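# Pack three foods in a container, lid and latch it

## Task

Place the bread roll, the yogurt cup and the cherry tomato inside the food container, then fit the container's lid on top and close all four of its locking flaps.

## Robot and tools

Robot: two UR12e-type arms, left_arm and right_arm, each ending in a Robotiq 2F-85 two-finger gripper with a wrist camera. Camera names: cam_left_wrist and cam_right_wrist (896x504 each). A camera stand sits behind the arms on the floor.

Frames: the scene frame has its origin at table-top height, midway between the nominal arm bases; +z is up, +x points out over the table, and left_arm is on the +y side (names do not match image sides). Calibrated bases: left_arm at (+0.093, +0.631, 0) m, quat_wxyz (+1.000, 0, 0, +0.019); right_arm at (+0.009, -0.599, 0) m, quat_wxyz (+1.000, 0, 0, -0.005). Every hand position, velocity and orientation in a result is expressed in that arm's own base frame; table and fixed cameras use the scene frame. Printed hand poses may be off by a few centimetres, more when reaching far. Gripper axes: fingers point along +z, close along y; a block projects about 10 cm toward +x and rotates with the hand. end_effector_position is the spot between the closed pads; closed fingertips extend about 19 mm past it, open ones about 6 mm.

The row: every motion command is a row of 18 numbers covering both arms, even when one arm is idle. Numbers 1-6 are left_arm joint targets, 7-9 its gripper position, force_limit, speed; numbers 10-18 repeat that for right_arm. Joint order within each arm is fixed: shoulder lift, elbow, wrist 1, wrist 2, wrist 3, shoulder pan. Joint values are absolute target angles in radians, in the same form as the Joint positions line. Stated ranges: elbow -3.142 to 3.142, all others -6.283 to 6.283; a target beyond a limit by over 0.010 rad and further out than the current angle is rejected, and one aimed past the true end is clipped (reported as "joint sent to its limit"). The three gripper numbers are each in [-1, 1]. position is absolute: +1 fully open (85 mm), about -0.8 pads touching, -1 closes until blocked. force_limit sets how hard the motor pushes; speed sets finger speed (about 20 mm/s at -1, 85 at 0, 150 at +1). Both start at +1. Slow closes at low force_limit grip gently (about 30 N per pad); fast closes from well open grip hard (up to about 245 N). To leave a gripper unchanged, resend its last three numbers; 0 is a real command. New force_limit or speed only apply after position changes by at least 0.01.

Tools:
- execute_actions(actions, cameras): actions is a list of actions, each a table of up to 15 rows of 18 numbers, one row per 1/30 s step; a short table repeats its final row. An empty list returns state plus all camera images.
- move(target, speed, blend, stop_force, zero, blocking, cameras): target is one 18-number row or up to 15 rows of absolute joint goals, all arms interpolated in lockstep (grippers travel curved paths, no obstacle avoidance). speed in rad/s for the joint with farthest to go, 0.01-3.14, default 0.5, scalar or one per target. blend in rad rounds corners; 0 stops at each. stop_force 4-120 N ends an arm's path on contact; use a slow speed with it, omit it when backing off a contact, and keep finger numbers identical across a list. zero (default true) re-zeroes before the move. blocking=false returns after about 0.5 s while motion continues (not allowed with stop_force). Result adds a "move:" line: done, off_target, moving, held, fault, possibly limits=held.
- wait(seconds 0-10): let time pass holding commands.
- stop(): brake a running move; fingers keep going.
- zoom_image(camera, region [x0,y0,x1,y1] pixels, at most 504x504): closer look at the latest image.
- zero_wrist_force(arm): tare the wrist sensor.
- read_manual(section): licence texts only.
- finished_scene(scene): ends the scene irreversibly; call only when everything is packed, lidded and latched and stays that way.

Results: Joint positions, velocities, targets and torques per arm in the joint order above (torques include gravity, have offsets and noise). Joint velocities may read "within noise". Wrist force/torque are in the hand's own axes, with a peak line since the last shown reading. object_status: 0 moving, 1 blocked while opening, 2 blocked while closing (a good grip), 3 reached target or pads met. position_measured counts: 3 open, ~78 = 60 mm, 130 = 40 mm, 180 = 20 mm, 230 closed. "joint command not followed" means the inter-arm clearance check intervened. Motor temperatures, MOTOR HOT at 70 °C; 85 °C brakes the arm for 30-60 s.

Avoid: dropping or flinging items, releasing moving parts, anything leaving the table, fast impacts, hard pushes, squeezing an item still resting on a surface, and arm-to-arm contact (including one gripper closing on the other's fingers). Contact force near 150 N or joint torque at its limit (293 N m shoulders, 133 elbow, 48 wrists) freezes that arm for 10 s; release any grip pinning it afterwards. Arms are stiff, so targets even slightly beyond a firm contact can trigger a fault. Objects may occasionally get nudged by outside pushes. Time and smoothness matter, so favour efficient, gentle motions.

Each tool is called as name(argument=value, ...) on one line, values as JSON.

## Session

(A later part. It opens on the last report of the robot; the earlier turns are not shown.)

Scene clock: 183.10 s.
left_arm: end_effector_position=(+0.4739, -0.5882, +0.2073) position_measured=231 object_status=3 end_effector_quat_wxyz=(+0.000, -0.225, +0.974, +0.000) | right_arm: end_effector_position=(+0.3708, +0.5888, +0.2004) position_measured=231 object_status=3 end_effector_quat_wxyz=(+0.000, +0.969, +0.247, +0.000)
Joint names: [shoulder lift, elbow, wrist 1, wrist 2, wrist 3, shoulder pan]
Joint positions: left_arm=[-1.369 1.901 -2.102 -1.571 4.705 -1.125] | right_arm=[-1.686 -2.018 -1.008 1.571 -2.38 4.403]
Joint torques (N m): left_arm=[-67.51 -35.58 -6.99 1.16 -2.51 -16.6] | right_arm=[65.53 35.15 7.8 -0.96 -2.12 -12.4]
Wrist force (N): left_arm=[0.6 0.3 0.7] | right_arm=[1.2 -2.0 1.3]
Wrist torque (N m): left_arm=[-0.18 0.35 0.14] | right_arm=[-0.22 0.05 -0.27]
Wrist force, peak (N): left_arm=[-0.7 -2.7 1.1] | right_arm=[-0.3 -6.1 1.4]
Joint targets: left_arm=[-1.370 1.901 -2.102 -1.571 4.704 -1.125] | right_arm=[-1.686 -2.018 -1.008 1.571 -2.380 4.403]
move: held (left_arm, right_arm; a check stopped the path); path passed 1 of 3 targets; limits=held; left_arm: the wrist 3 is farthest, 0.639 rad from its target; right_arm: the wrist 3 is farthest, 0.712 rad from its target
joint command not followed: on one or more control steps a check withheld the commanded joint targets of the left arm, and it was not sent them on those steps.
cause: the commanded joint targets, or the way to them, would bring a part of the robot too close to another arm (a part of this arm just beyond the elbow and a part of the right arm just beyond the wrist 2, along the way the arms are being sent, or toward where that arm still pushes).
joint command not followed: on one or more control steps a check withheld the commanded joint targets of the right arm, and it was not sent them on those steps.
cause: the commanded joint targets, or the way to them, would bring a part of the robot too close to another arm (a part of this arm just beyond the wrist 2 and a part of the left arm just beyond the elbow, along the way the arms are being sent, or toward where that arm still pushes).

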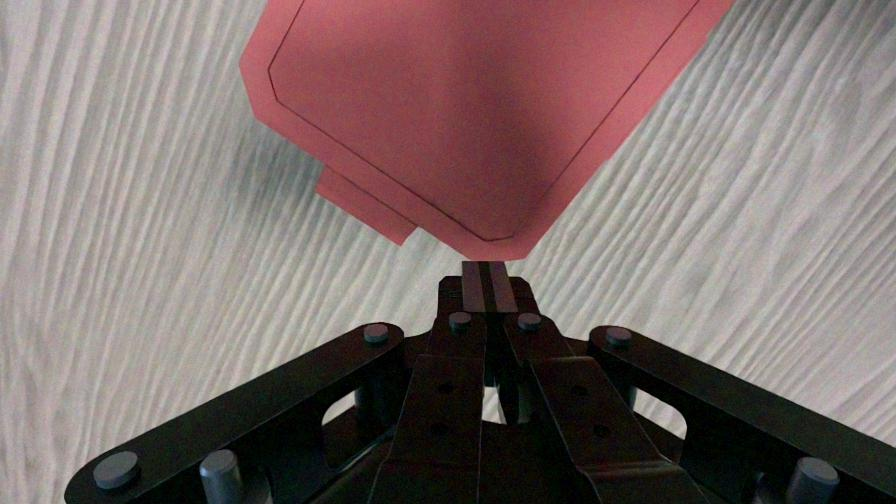

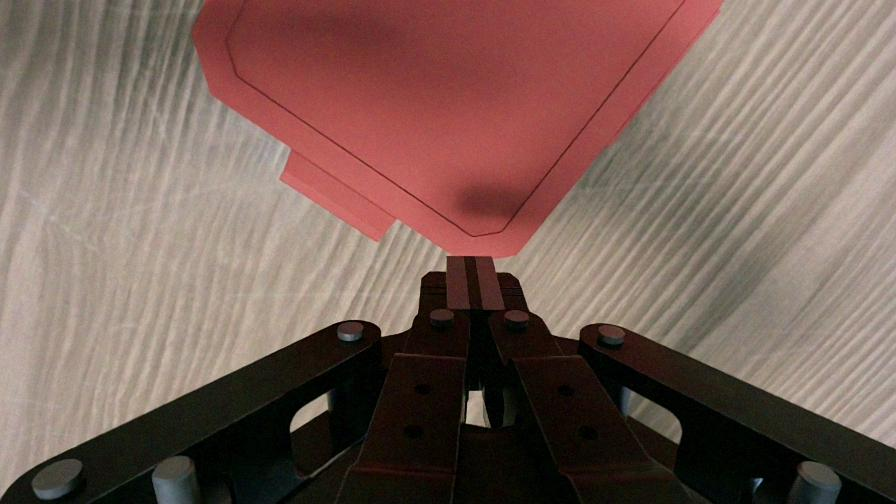

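move(target=[[-1.5706,2.1429,-2.1431,-1.5708,3.678,-1.1839,-0.85,-0.7,-0.5,-1.6332,-2.0781,-1.0011,1.5708,-3.522,4.2282,-0.85,-0.7,-0.5],[-1.275,1.9739,-2.6699,-1.9181,5.3898,-0.9717,-0.85,-0.7,-0.5,-1.6538,-2.2753,-0.2629,1.6315,-1.6766,4.4868,-0.85,-0.7,-0.5]], speed=0.5, cameras=["all"])

Scene clock: 192.00 s.
left_arm: end_effector_position=(+0.5323, -0.6422, +0.1999) position_measured=231 object_status=3 end_effector_quat_wxyz=(-0.019, +0.072, +0.963, -0.258) | right_arm: end_effector_position=(+0.3093, +0.6462, +0.2000) position_measured=231 object_status=3 end_effector_quat_wxyz=(-0.258, +0.965, -0.050, +0.014)
Joint names: [shoulder lift, elbow, wrist 1, wrist 2, wrist 3, shoulder pan]
Joint positions: left_arm=[-1.275 1.974 -2.67 -1.918 5.39 -0.972] | right_arm=[-1.654 -2.275 -0.263 1.631 -1.677 4.487]
Joint torques (N m): left_arm=[-46.87 -47.56 -7.96 -4.47 2.97 16.78] | right_arm=[33.2 28.66 8.84 2.39 2.48 18.89]
Wrist force (N): left_arm=[0.6 0.6 0.3] | right_arm=[1.4 -0.4 1.0]
Wrist torque (N m): left_arm=[-0.22 0.32 -0.20] | right_arm=[-0.07 -0.06 -0.29]
Wrist force, peak (N): left_arm=[0.6 1.0 0.7] | right_arm=[0.9 -3.1 1.4]
Joint targets: left_arm=[-1.275 1.974 -2.670 -1.918 5.390 -0.972] | right_arm=[-1.654 -2.275 -0.263 1.632 -1.677 4.487]
move: done

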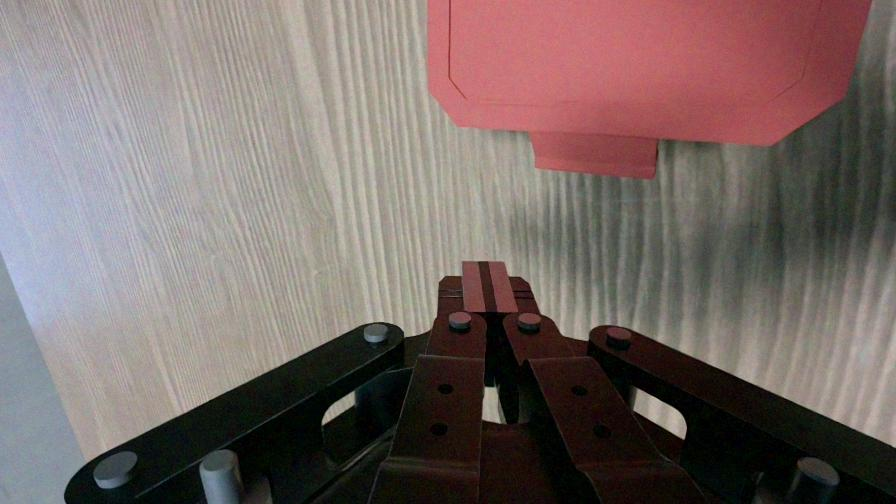

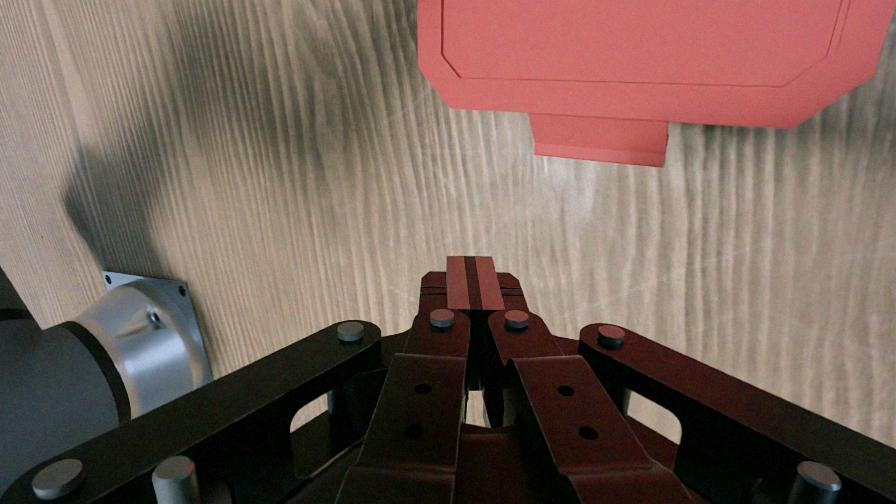

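move(target=[[-1.1433,2.0279,-2.8557,-1.9181,5.3898,-0.9717,-0.85,-0.7,-0.5,-1.8326,-2.3365,-0.0229,1.6315,-1.6766,4.4868,-0.85,-0.7,-0.5],[-1.1498,2.0601,-2.8874,-1.9108,5.3719,-0.9902,-0.85,-0.7,-0.5,-1.8549,-2.3249,-0.0141,1.6472,-1.7038,4.4555,-0.85,-0.7,-0.5],[-1.15,2.091,-2.9241,-1.9036,5.3544,-1.0083,-0.85,-0.7,-0.5,-1.8825,-2.3141,0.0004,1.6617,-1.7296,4.4259,-0.85,-0.7,-0.5]], speed=[0.2,0.04,0.025], stop_force=30, cameras=["all"])

Scene clock: 196.63 s.
left_arm: end_effector_position=(+0.5028, -0.6378, +0.0832) position_measured=231 object_status=3 end_effector_quat_wxyz=(-0.019, +0.072, +0.963, -0.258) | right_arm: end_effector_position=(+0.3388, +0.6433, +0.0829) position_measured=231 object_status=3 end_effector_quat_wxyz=(-0.258, +0.965, -0.050, +0.013)
Joint names: [shoulder lift, elbow, wrist 1, wrist 2, wrist 3, shoulder pan]
Joint positions: left_arm=[-1.15 2.082 -2.914 -1.905 5.359 -1.003] | right_arm=[-1.874 -2.317 -0.004 1.658 -1.722 4.435]
Joint torques (N m): left_arm=[-44.63 -22.57 3.43 -10.12 2.76 0.46] | right_arm=[64.66 18.27 0.64 -8.8 1.98 2.95]
Wrist force (N): left_arm=[-28.7 -4.0 -3.9] | right_arm=[-24.7 -6.0 -3.5]
Wrist torque (N m): left_arm=[-0.14 -0.15 -0.02] | right_arm=[-0.19 -0.74 -0.21]
Wrist force, peak (N): left_arm=[-37.3 -4.9 -9.5] | right_arm=[-34.9 -6.0 -13.3]
Joint targets: left_arm=[-1.150 2.082 -2.914 -1.905 5.359 -1.003] | right_arm=[-1.874 -2.317 -0.004 1.658 -1.722 4.435]
move: contact (left_arm, right_arm); path passed 2 of 3 targets

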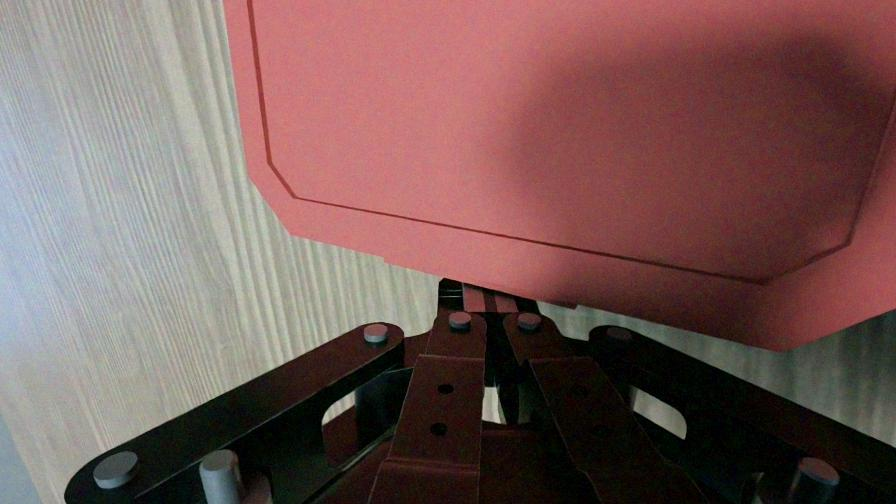

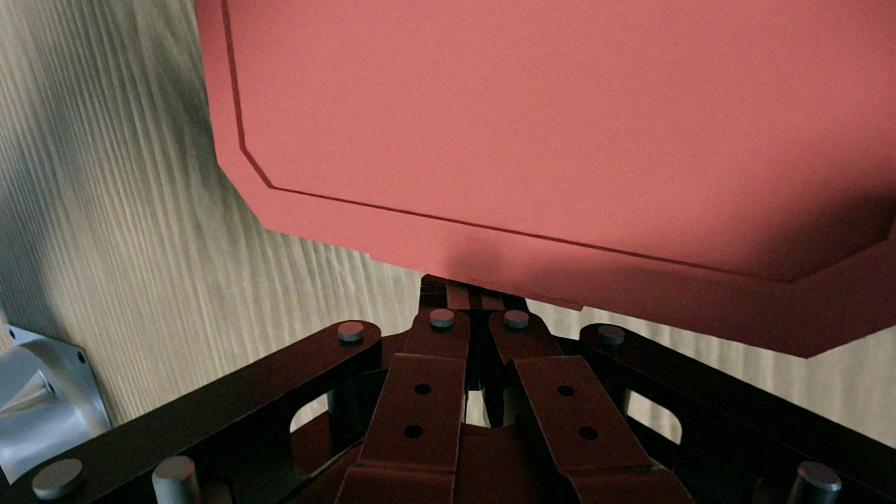

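move(target=[-1.1518,2.0985,-2.9311,-1.9016,5.3494,-1.0133,-0.85,-0.7,-0.5,-1.8865,-2.3106,0.0006,1.6656,-1.7365,4.4181,-0.85,-0.7,-0.5], speed=0.015, stop_force=32, cameras=["all"])

Scene clock: 198.13 s.
left_arm: end_effector_position=(+0.5016, -0.6376, +0.0826) position_measured=231 object_status=3 end_effector_quat_wxyz=(-0.019, +0.072, +0.963, -0.258) | right_arm: end_effector_position=(+0.3399, +0.6431, +0.0824) position_measured=231 object_status=3 end_effector_quat_wxyz=(-0.258, +0.965, -0.050, +0.013)
Joint names: [shoulder lift, elbow, wrist 1, wrist 2, wrist 3, shoulder pan]
Joint positions: left_arm=[-1.15 2.084 -2.916 -1.905 5.358 -1.004] | right_arm=[-1.876 -2.317 -0.003 1.659 -1.724 4.433]
Joint torques (N m): left_arm=[-31.84 -5.54 9.23 -15.52 3.11 -15.31] | right_arm=[54.57 13.65 -1.26 -17.23 1.71 -16.61]
Wrist force (N): left_arm=[-58.5 -8.7 -12.5] | right_arm=[-52.1 -10.9 -16.1]
Wrist torque (N m): left_arm=[-0.05 -0.62 0.05] | right_arm=[-0.02 -1.25 -0.13]
Wrist force, peak (N): left_arm=[-66.1 -8.8 -15.7] | right_arm=[-60.2 -10.8 -22.5]
Joint targets: left_arm=[-1.150 2.084 -2.917 -1.905 5.358 -1.004] | right_arm=[-1.876 -2.317 -0.003 1.659 -1.724 4.433]
move: contact (left_arm, right_arm); left_arm: the wrist 1 is farthest, 0.015 rad from its target; right_arm: the shoulder pan is farthest, 0.015 rad from its target

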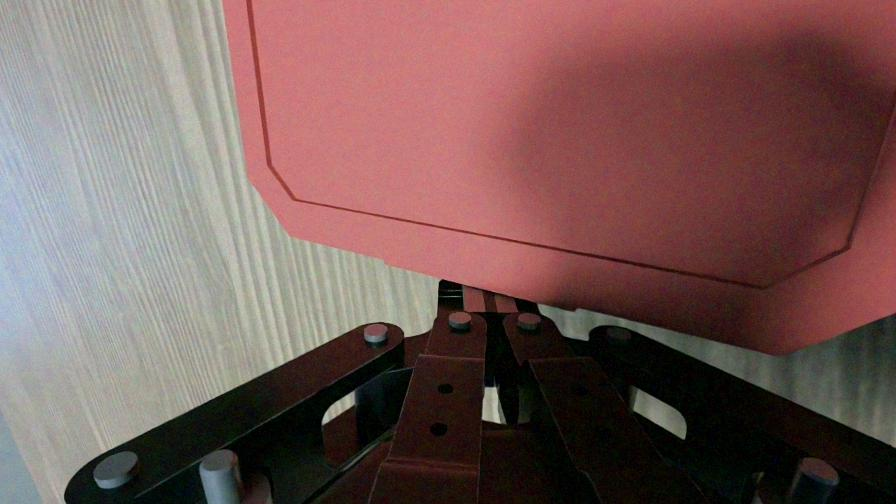

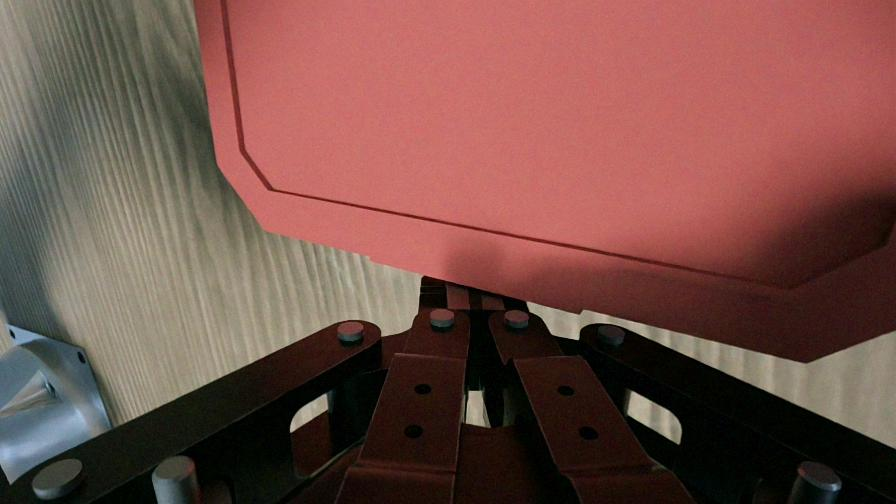

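move(target=[[-1.1433,2.0279,-2.8557,-1.9181,5.3898,-0.9717,-0.85,-0.7,-0.5,-1.8326,-2.3365,-0.0229,1.6315,-1.6766,4.4868,-0.85,-0.7,-0.5],[-1.275,1.9739,-2.6699,-1.9181,5.3898,-0.9717,-0.85,-0.7,-0.5,-1.6538,-2.2753,-0.2629,1.6315,-1.6766,4.4868,-0.85,-0.7,-0.5]], speed=[0.1,0.4], cameras=["all"])

move(target=[-1.275,1.9739,-2.6699,-1.9181,5.3898,-0.9717,-0.85,-0.7,-0.5,-2.126,-2.689,1.488,1.571,-3.135,4.304,-0.85,-0.7,-0.5], speed=0.7, cameras=["all"])

zoom_image(camera="cam_right_wrist", region=[260, 200, 660, 425])

Scene clock: 200.50 s.
left_arm: end_effector_position=(+0.5324, -0.6422, +0.1998) position_measured=231 object_status=3 end_effector_quat_wxyz=(-0.019, +0.072, +0.963, -0.258) | right_arm: end_effector_position=(+0.3093, +0.6462, +0.1999) position_measured=231 object_status=3 end_effector_quat_wxyz=(-0.258, +0.965, -0.050, +0.013)
Joint names: [shoulder lift, elbow, wrist 1, wrist 2, wrist 3, shoulder pan]
Joint positions: left_arm=[-1.275 1.974 -2.67 -1.918 5.39 -0.972] | right_arm=[-1.654 -2.275 -0.263 1.631 -1.677 4.487]
Joint torques (N m): left_arm=[-67.31 -47.76 -1.78 -3.91 3.09 13.63] | right_arm=[59.04 50.17 2.09 -1.82 1.96 17.5]
Wrist force (N): left_arm=[0.5 0.5 0.0] | right_arm=[1.4 -1.1 1.4]
Wrist torque (N m): left_arm=[-0.23 0.32 -0.19] | right_arm=[-0.19 -0.05 -0.30]
Wrist force, peak (N): left_arm=[-58.5 -8.8 -13.2] | right_arm=[-52.5 -11.1 -16.5]
Joint targets: left_arm=[-1.275 1.974 -2.670 -1.918 5.390 -0.972] | right_arm=[-1.654 -2.275 -0.263 1.632 -1.677 4.487]
move: done

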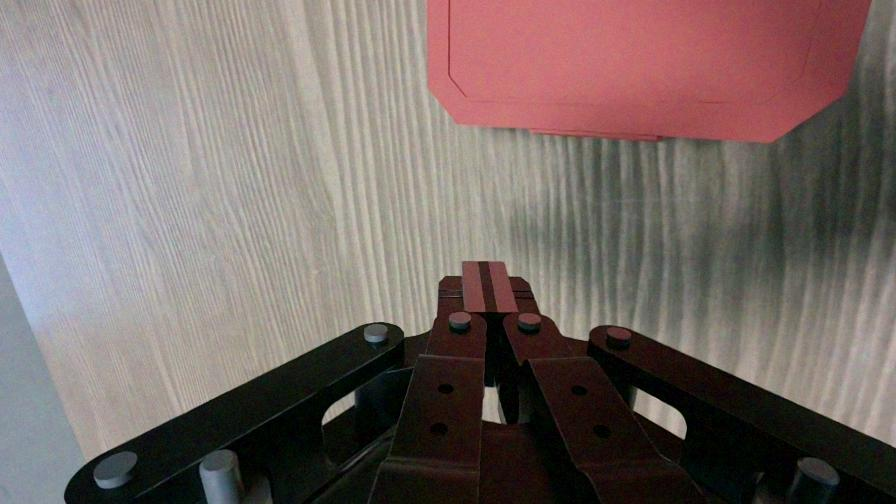

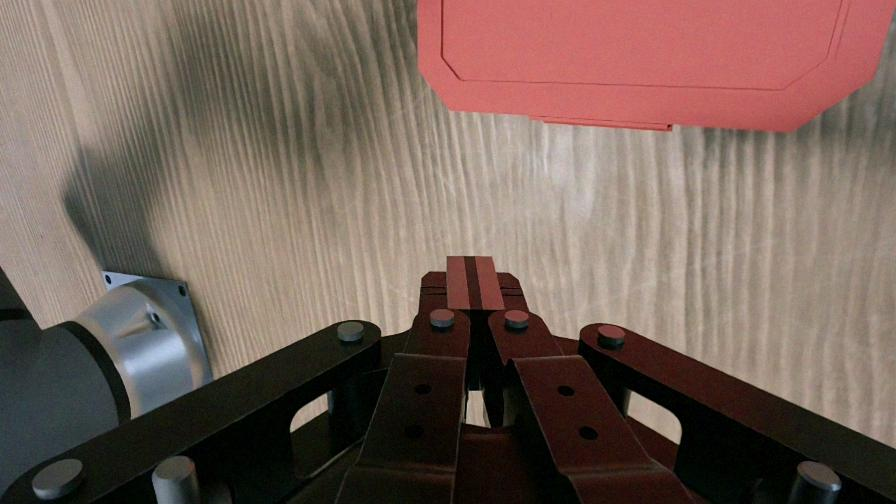

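Scene clock: 203.63 s.
left_arm: end_effector_position=(+0.5324, -0.6422, +0.1999) position_measured=231 object_status=3 end_effector_quat_wxyz=(-0.019, +0.072, +0.963, -0.258) | right_arm: end_effector_position=(+0.3844, +0.4500, +0.1983) position_measured=231 object_status=3 end_effector_quat_wxyz=(-0.352, +0.645, +0.420, +0.533)
Joint names: [shoulder lift, elbow, wrist 1, wrist 2, wrist 3, shoulder pan]
Joint positions: left_arm=[-1.275 1.974 -2.67 -1.918 5.39 -0.972] | right_arm=[-2.126 -2.689 1.488 1.571 -3.135 4.304]
Joint torques (N m): left_arm=[-70.67 -46.89 -1.39 -2.93 3.25 1.66] | right_arm=[35.85 -13.57 7.23 -2.23 -2.81 -13.42]
Wrist force (N): left_arm=[0.6 0.7 -0.1] | right_arm=[1.6 -2.9 2.7]
Wrist torque (N m): left_arm=[-0.20 0.30 -0.20] | right_arm=[-0.44 -0.27 -0.04]
Wrist force, peak (N): left_arm=[0.7 1.1 0.3] | right_arm=[2.2 -2.6 2.8]
Joint targets: left_arm=[-1.275 1.974 -2.670 -1.918 5.390 -0.972] | right_arm=[-2.126 -2.689 1.488 1.571 -3.135 4.304]
move: done

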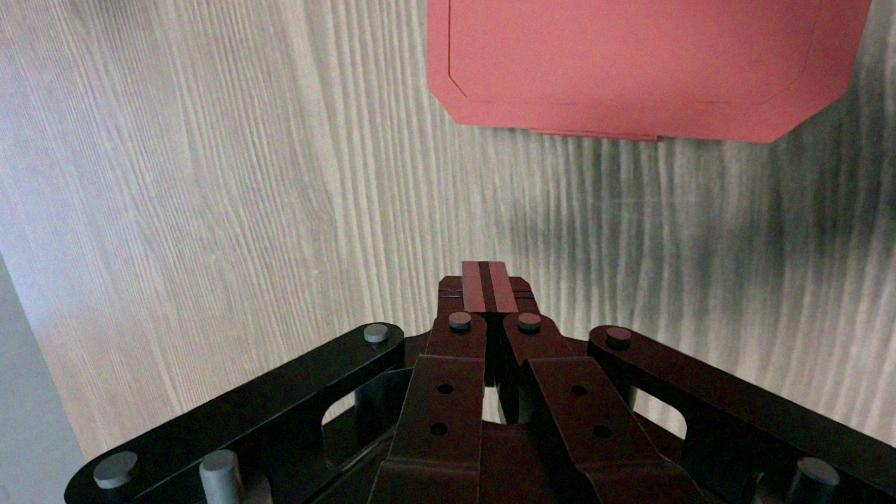

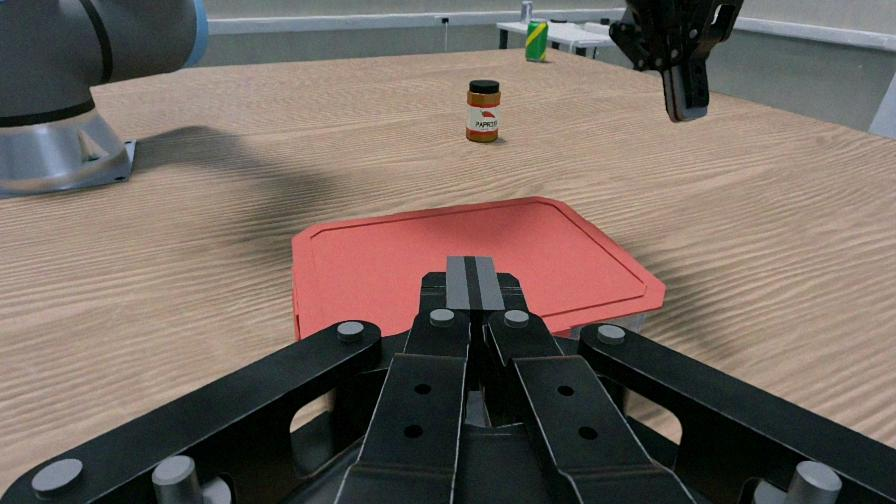

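Scaled by 1.260 from the camera's 896x504 image, which has a finer 1280x720 frame.

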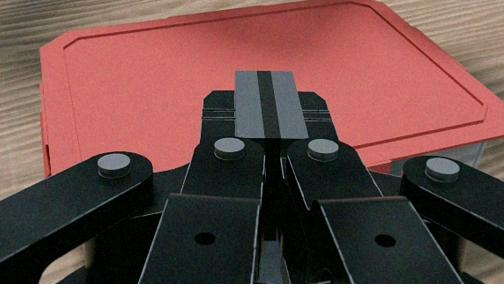

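Open the right fingers to see.

move(target=[-1.275,1.9739,-2.6699,-1.9181,5.3898,-0.9717,-0.85,-0.7,-0.5,-2.126,-2.689,1.488,1.571,-3.135,4.304,1,-0.7,0.5], cameras=["all"])

zoom_image(camera="cam_right_wrist", region=[300, 280, 640, 440])

zoom_image(camera="cam_right_wrist", region=[270, 220, 350, 350])

Scene clock: 204.80 s.
left_arm: end_effector_position=(+0.5324, -0.6422, +0.1999) position_measured=231 object_status=3 end_effector_quat_wxyz=(-0.019, +0.072, +0.963, -0.258) | right_arm: end_effector_position=(+0.3844, +0.4499, +0.1983) position_measured=3 object_status=0 end_effector_quat_wxyz=(-0.352, +0.645, +0.420, +0.533)
Joint names: [shoulder lift, elbow, wrist 1, wrist 2, wrist 3, shoulder pan]
Joint positions: left_arm=[-1.275 1.974 -2.67 -1.918 5.39 -0.972] | right_arm=[-2.126 -2.689 1.488 1.571 -3.135 4.304]
Joint torques (N m): left_arm=[-70.98 -45.58 -0.9 -2.55 3.46 -4.45] | right_arm=[36.51 -11.38 7.02 -1.83 -2.38 -12.24]
Wrist force (N): left_arm=[0.7 1.1 0.1] | right_arm=[1.8 -2.4 2.8]
Wrist torque (N m): left_arm=[-0.14 0.30 -0.20] | right_arm=[-0.37 -0.26 -0.04]
Wrist force, peak (N): left_arm=[0.9 1.1 0.1] | right_arm=[2.7 -2.8 3.1]
Joint targets: left_arm=[-1.275 1.974 -2.670 -1.918 5.390 -0.972] | right_arm=[-2.126 -2.689 1.488 1.571 -3.135 4.304]
move: done

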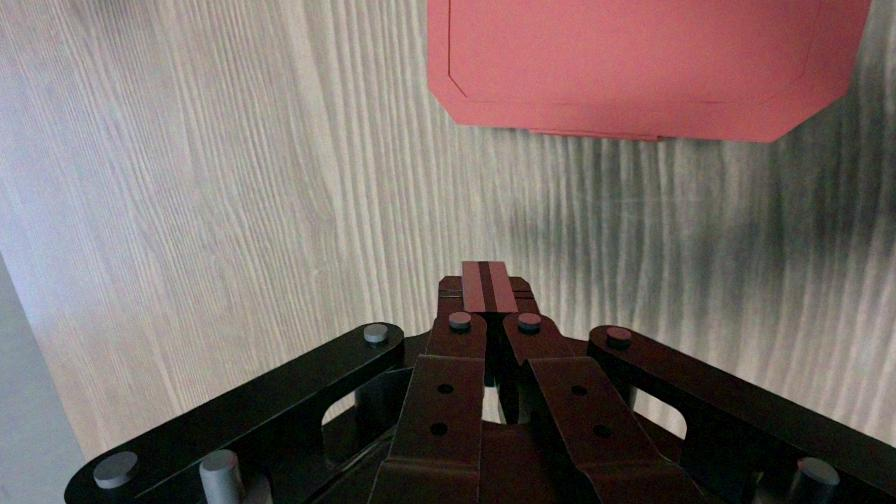

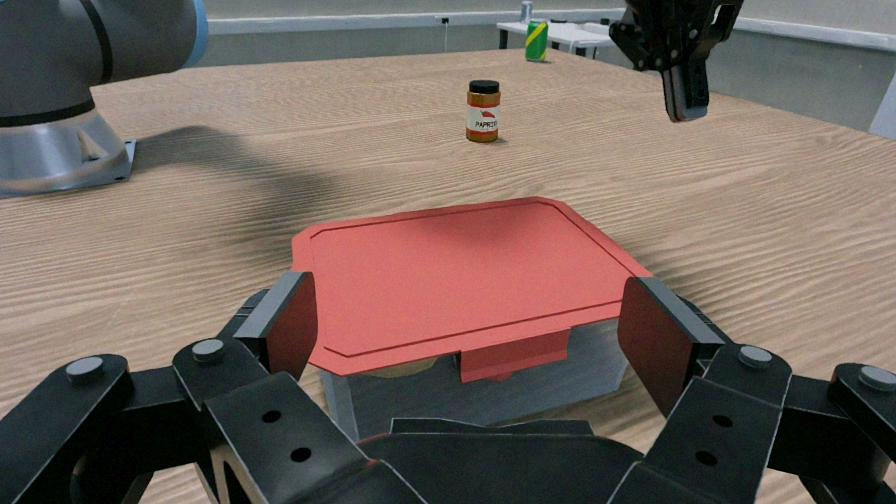

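Scaled by 1.482 from the camera's 896x504 image, which has a finer 1280x720 frame.

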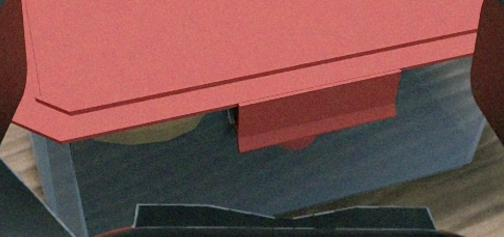

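Scaled by 3.877 from the camera's 896x504 image, which has a finer 1280x720 frame.

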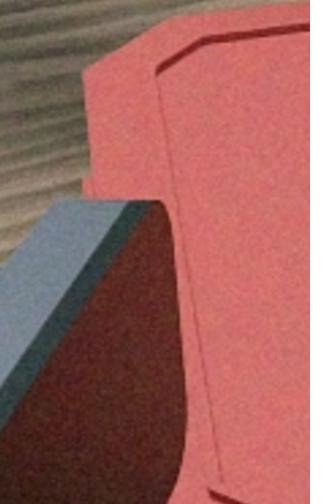

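zoom_image(camera="cam_right_wrist", region=[430, 320, 590, 400])

zoom_image(camera="cam_left_wrist", region=[500, 100, 700, 170])

Scaled by 3.150 from the camera's 896x504 image, which has a finer 1280x720 frame.

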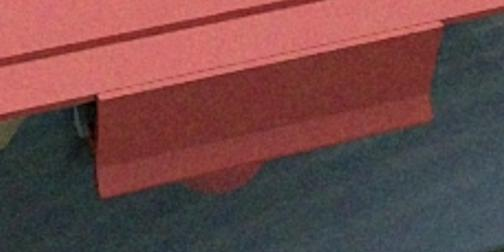

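Scaled by 2.520 from the camera's 896x504 image, which has a finer 1280x720 frame.

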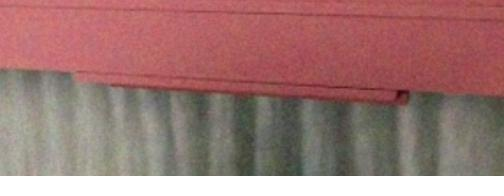

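move(target=[[-1.5706,2.1429,-2.1431,-1.5708,3.678,-1.1839,1,-0.7,0.5,-2.126,-2.689,1.488,1.571,-3.135,4.304,1,-0.7,0.5],[-2.305,2.467,-2.634,-1.571,3.1416,-1.086,1,-0.7,0.5,-2.126,-2.689,1.488,1.571,-3.135,4.304,1,-0.7,0.5]], speed=0.8, blend=[0.2,0], cameras=["cam_left_wrist"])

Scene clock: 209.20 s.
left_arm: end_effector_position=(+0.3640, -0.3176, +0.4610) position_measured=3 object_status=3 end_effector_quat_wxyz=(+0.225, +0.771, -0.465, +0.373) | right_arm: end_effector_position=(+0.3844, +0.4499, +0.1983) position_measured=3 object_status=3 end_effector_quat_wxyz=(-0.352, +0.645, +0.420, +0.533)
Joint names: [shoulder lift, elbow, wrist 1, wrist 2, wrist 3, shoulder pan]
Joint positions: left_arm=[-2.305 2.467 -2.634 -1.571 3.142 -1.086] | right_arm=[-2.126 -2.689 1.488 1.571 -3.135 4.304]
Joint torques (N m): left_arm=[0.61 -43.18 -7.03 -1.52 -3.23 15.56] | right_arm=[33.37 -11.18 6.27 -1.97 -2.38 -13.13]
Wrist force (N): left_arm=[0.0 0.4 0.8] | right_arm=[1.7 -2.5 2.6]
Wrist torque (N m): left_arm=[0.06 0.20 0.08] | right_arm=[-0.39 -0.26 -0.04]
Wrist force, peak (N): left_arm=[-0.8 0.2 -2.3] | right_arm=[2.5 -2.7 3.5]
Joint targets: left_arm=[-2.305 2.467 -2.634 -1.571 3.142 -1.086] | right_arm=[-2.126 -2.689 1.488 1.571 -3.135 4.304]
move: done
Images, in order (width x height): cam_left_wrist 896x504.

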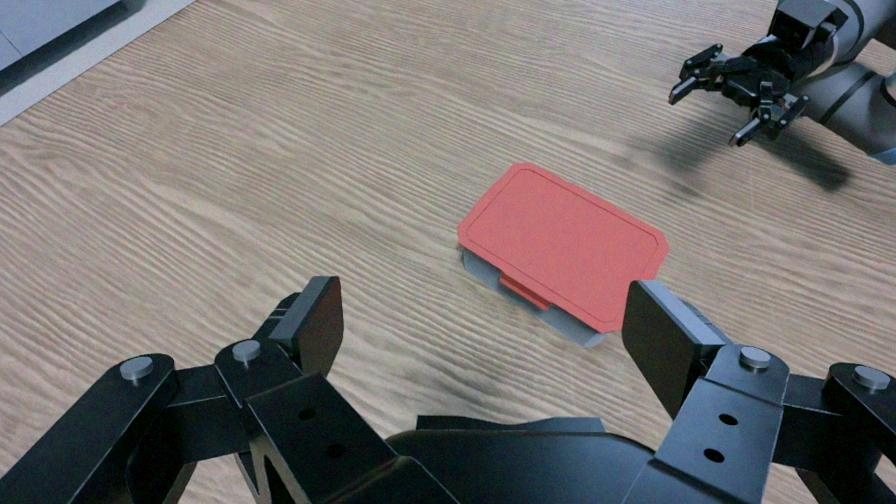

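zoom_image(camera="cam_left_wrist", region=[440, 150, 680, 360])

zoom_image(camera="cam_left_wrist", region=[490, 260, 570, 330])

Scaled by 2.100 from the camera's 896x504 image, which has a finer 1280x720 frame.

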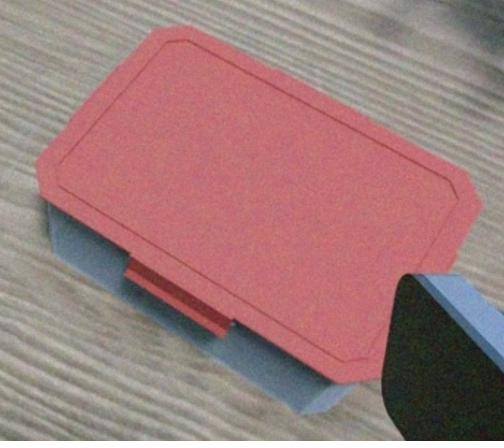

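Scaled by 6.300 from the camera's 896x504 image, which has a finer 1280x720 frame.

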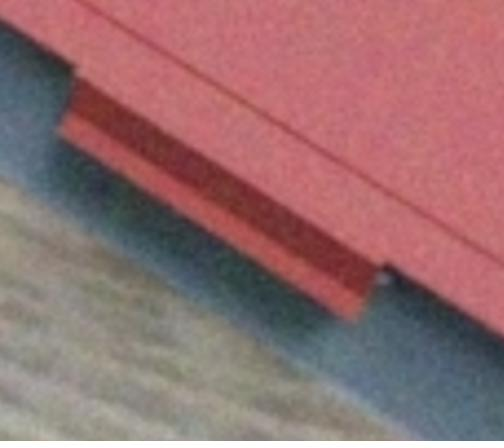

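finished_scene(scene=1)

The scene is finished: the task was done.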